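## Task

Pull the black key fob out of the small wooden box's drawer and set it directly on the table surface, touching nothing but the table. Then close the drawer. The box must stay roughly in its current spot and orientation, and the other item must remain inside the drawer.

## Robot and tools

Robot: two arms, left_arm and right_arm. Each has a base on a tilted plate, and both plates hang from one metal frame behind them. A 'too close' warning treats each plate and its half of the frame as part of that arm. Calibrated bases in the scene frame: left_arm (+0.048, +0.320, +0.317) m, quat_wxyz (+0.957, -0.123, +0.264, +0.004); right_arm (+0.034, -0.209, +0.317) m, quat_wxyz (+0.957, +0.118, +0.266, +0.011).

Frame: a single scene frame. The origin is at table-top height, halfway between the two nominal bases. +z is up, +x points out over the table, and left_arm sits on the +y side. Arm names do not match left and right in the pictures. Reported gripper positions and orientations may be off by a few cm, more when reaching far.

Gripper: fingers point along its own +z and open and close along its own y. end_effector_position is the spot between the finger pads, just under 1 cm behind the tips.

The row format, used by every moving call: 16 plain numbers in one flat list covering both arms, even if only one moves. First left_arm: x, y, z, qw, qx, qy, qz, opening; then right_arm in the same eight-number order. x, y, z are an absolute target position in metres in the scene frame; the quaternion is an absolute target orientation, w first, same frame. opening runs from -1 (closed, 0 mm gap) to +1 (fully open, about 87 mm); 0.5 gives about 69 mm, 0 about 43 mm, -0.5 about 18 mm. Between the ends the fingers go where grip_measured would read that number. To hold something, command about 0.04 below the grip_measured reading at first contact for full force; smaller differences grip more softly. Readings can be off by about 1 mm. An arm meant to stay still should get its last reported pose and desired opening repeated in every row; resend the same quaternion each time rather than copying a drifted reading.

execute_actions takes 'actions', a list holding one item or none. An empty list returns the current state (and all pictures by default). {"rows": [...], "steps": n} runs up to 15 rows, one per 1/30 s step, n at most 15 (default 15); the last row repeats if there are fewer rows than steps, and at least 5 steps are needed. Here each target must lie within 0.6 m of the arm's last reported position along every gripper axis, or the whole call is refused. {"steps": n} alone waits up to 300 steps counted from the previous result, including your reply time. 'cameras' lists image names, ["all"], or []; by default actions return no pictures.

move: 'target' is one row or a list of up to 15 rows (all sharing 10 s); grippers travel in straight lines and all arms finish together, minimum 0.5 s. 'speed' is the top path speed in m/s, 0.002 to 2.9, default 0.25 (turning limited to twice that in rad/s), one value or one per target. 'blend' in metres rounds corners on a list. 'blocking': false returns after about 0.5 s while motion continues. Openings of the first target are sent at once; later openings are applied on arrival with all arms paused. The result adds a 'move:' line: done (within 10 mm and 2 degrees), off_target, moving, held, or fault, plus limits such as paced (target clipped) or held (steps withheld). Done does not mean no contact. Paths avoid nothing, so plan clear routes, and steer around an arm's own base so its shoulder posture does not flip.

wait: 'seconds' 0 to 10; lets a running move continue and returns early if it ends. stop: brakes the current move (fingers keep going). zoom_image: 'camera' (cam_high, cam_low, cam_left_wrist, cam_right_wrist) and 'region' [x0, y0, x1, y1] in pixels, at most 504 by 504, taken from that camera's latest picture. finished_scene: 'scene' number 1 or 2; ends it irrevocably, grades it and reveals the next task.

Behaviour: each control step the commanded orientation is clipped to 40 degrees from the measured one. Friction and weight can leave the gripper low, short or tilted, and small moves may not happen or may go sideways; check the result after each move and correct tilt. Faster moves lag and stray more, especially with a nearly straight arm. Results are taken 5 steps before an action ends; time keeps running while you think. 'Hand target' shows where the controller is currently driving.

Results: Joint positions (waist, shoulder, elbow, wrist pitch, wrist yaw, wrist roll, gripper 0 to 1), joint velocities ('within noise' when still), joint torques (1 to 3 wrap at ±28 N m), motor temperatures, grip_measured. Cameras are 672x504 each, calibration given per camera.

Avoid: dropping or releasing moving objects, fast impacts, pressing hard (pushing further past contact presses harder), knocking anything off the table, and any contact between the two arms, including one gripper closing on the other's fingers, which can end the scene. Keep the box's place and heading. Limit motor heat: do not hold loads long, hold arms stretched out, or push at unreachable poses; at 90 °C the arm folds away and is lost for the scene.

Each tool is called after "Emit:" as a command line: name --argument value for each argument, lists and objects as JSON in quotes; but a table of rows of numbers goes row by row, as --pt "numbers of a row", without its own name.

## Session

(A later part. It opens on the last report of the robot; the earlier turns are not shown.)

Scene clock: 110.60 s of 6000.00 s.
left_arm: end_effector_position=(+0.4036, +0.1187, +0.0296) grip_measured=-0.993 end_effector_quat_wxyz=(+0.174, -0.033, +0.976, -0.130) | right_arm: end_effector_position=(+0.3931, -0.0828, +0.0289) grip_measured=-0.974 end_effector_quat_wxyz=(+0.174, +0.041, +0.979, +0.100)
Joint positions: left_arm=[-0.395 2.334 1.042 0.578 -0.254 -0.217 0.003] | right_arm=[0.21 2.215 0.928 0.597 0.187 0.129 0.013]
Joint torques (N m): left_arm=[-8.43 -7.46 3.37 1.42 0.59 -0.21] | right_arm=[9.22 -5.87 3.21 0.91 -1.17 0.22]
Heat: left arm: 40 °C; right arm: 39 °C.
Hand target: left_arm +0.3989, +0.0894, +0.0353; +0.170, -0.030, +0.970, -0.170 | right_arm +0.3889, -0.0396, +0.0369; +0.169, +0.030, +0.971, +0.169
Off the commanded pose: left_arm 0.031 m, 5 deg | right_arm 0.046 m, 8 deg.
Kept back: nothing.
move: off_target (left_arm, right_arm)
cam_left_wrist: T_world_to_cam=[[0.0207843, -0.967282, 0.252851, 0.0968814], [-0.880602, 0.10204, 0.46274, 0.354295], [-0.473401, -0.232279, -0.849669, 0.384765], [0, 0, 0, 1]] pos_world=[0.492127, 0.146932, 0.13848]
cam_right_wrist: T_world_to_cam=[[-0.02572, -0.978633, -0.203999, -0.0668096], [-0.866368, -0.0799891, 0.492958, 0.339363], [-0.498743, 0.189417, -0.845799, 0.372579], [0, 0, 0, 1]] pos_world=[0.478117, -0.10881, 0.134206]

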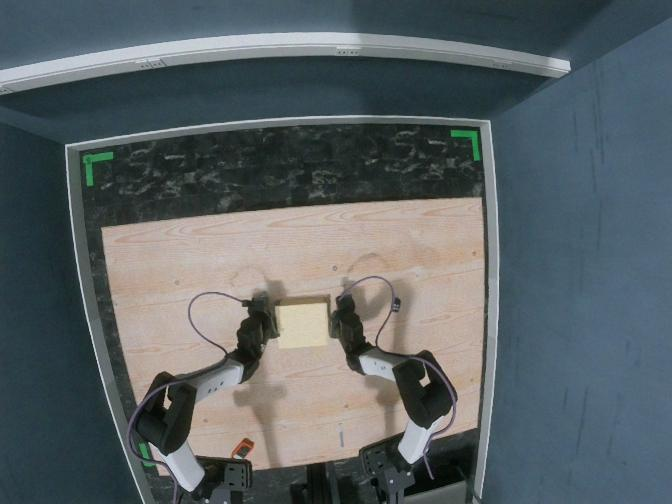

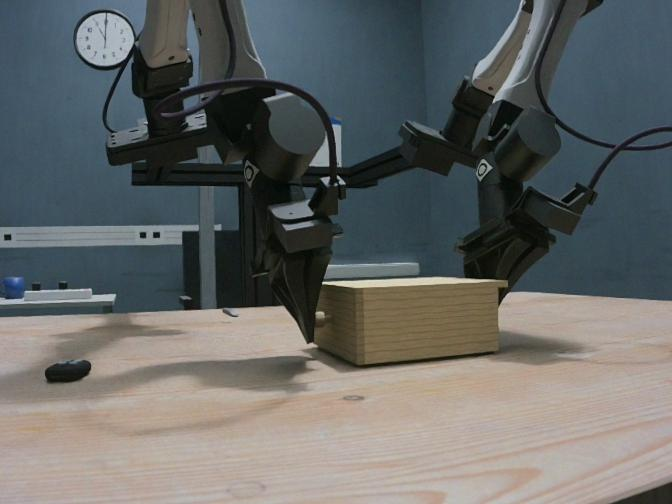

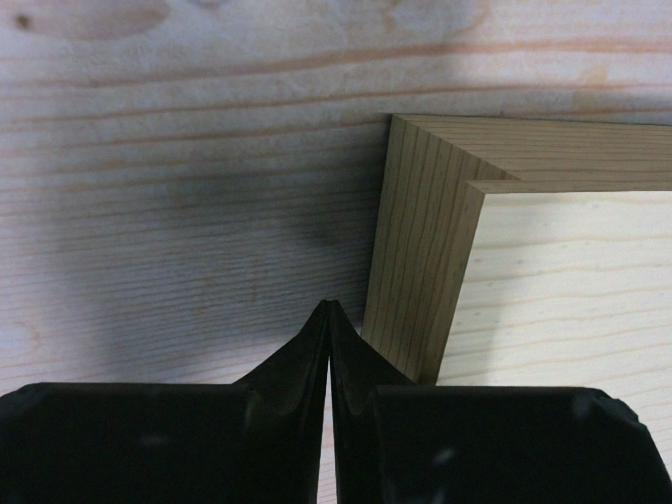

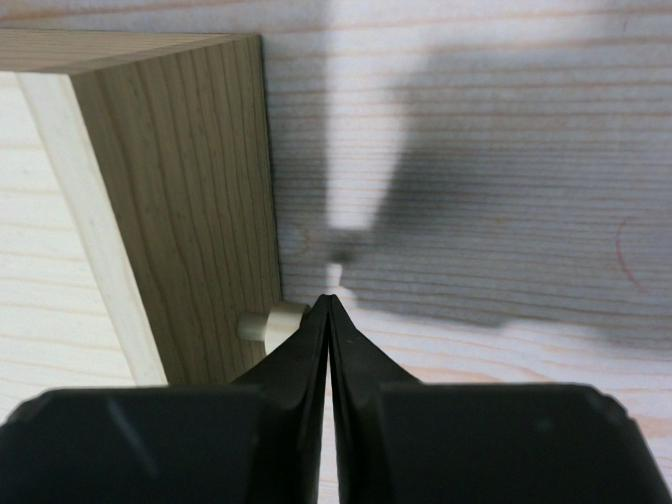

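Emit:
move --pt "0.40 0.096 0.034 0.171 -0.0301 0.9698 -0.171 -1.0 0.391 -0.10 0.036 0.171 0.0301 0.9698 0.171 -1.0" --pt "0.40 0.096 0.034 0.171 -0.0301 0.9698 -0.171 -1.0 0.385 -0.170 0.07 0.171 0.0301 0.9698 0.171 -1.0" --speed '[0.08,0.15]'

Scene clock: 113.90 s of 6000.00 s.
left_arm: end_effector_position=(+0.4031, +0.1165, +0.0302) grip_measured=-0.993 end_effector_quat_wxyz=(+0.173, -0.032, +0.975, -0.136) | right_arm: end_effector_position=(+0.3756, -0.1664, +0.0603) grip_measured=-0.974 end_effector_quat_wxyz=(+0.156, +0.035, +0.973, +0.169)
Joint positions: left_arm=[-0.396 2.334 1.043 0.577 -0.243 -0.218 0.003] | right_arm=[-0.074 1.983 0.771 0.489 -0.171 -0.04 0.013]
Joint torques (N m): left_arm=[-6.83 -8.24 2.14 1.51 0.62 -0.05] | right_arm=[1.76 -10.22 0.9 0.68 -0.35 -0.3]
Heat: left arm: 40 °C; right arm: 39 °C.
Hand target: left_arm +0.3995, +0.0967, +0.0346; +0.170, -0.030, +0.970, -0.170 | right_arm +0.3851, -0.1700, +0.0696; +0.171, +0.030, +0.970, +0.171
Off the commanded pose: left_arm 0.021 m, 4 deg | right_arm 0.014 m, 2 deg.
Kept back: nothing.
move: off_target (left_arm, right_arm)
cam_left_wrist: T_world_to_cam=[[0.0173231, -0.964566, 0.263272, 0.0954042], [-0.87929, 0.110651, 0.463256, 0.352194], [-0.475972, -0.239517, -0.846216, 0.38615], [0, 0, 0, 1]] pos_world=[0.491824, 0.145543, 0.138494]
cam_right_wrist: T_world_to_cam=[[0.00580921, -0.942012, -0.33553, -0.140483], [-0.848193, -0.182363, 0.497305, 0.278003], [-0.529655, 0.281705, -0.800067, 0.430569], [0, 0, 0, 1]] pos_world=[0.464669, -0.202933, 0.159096]

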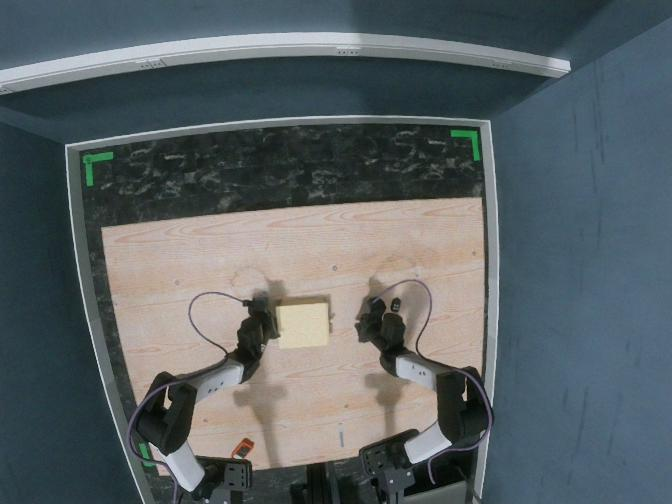

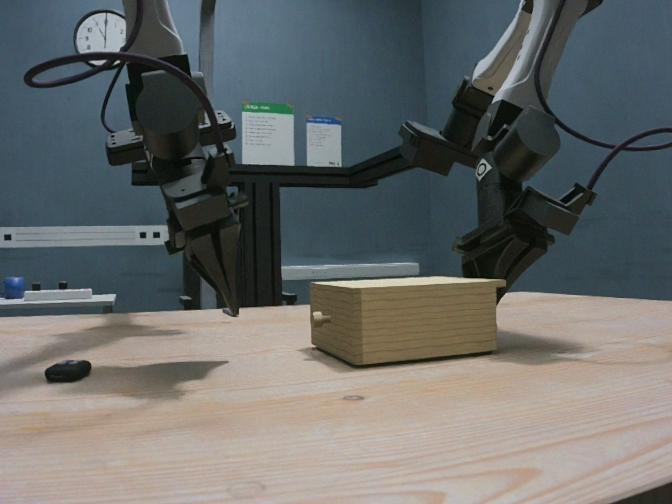

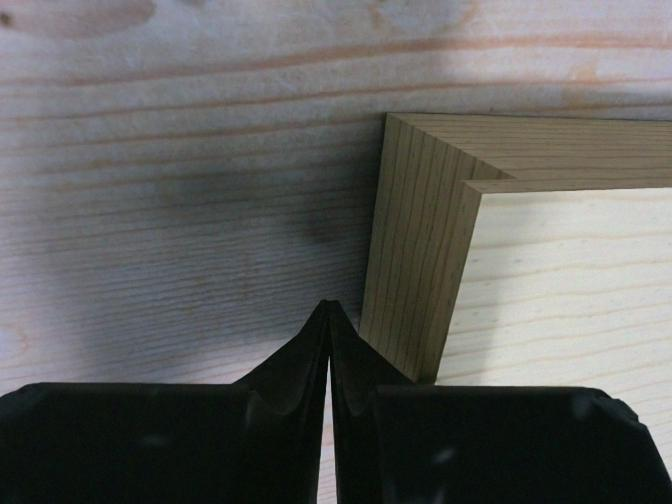

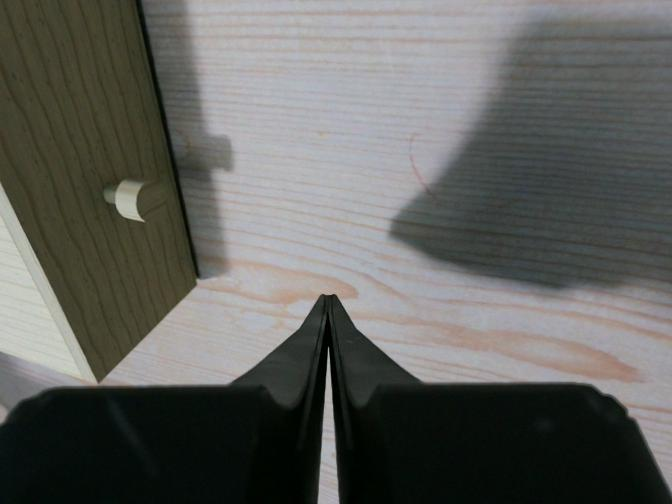

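Emit:
move --target '[0.40,0.175,0.05,0.171,-0.0301,0.9698,-0.171,-1.0,0.385,-0.190,0.11,0.171,0.0301,0.9698,0.171,-1.0]' --speed 0.15

Emit:
zoom_image --camera "cam_low" --region '[290, 260, 520, 380]'

Emit:
zoom_image --camera "cam_high" --region '[240, 270, 420, 370]'

Scene clock: 115.23 s of 6000.00 s.
left_arm: end_effector_position=(+0.3923, +0.1732, +0.0435) grip_measured=-0.993 end_effector_quat_wxyz=(+0.159, -0.031, +0.973, -0.165) | right_arm: end_effector_position=(+0.3781, -0.1852, +0.1008) grip_measured=-0.974 end_effector_quat_wxyz=(+0.157, +0.033, +0.972, +0.171)
Joint positions: left_arm=[-0.245 2.19 0.88 0.594 -0.067 -0.133 0.003] | right_arm=[-0.11 1.79 0.727 0.336 -0.202 -0.066 0.013]
Joint torques (N m): left_arm=[-3.25 -10.52 0.75 1.38 0.31 0.23] | right_arm=[1.11 -9.98 1.7 0.65 -0.33 -0.27]
Heat: left arm: 41 °C; right arm: 39 °C.
Hand target: left_arm +0.4000, +0.1750, +0.0499; +0.171, -0.030, +0.970, -0.171 | right_arm +0.3849, -0.1899, +0.1095; +0.171, +0.030, +0.970, +0.171
Off the commanded pose: left_arm 0.010 m, 2 deg | right_arm 0.012 m, 2 deg.
Kept back: nothing.
move: off_target (right_arm)
cam_left_wrist: T_world_to_cam=[[0.00998925, -0.947571, 0.31939, 0.144287], [-0.866238, 0.151361, 0.476153, 0.317527], [-0.499532, -0.281424, -0.81931, 0.421241], [0, 0, 0, 1]] pos_world=[0.484036, 0.207208, 0.147852]
cam_right_wrist: T_world_to_cam=[[0.0090632, -0.940994, -0.338302, -0.145328], [-0.848815, -0.186085, 0.494859, 0.256287], [-0.528612, 0.282671, -0.800417, 0.469362], [0, 0, 0, 1]] pos_world=[0.466968, -0.221736, 0.199694]

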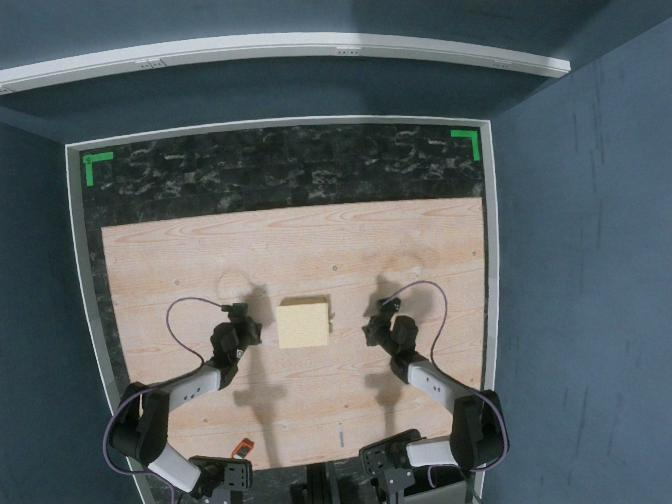

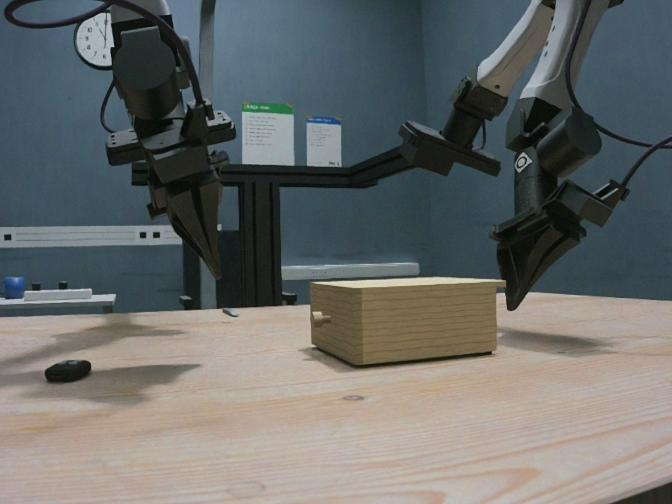

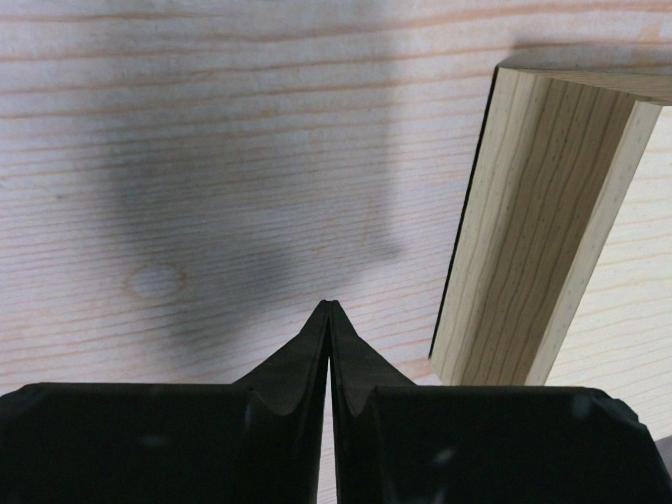

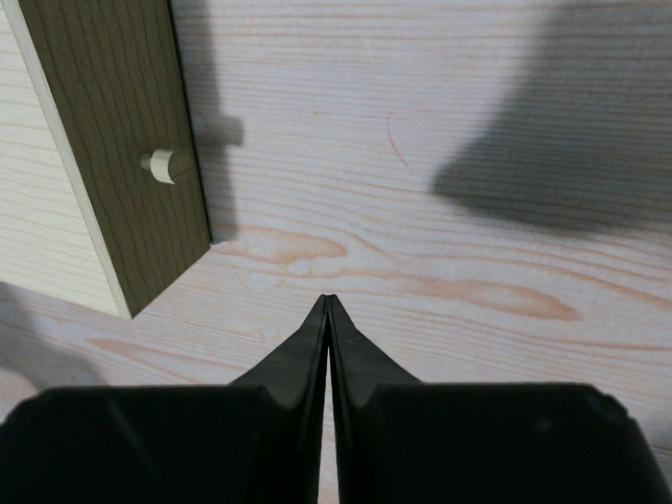

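Scaled by 2.191 (camera's finer frame: 960x720).

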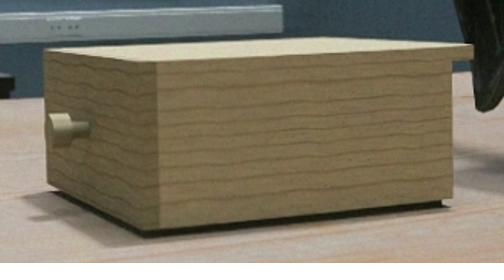

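Scaled by 2.800 (camera's finer frame: 960x720).

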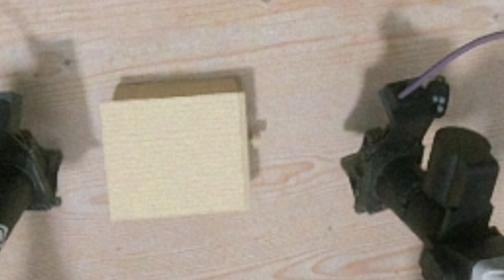

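Emit:
finished_scene --scene 1

The scene is finished: the task was done.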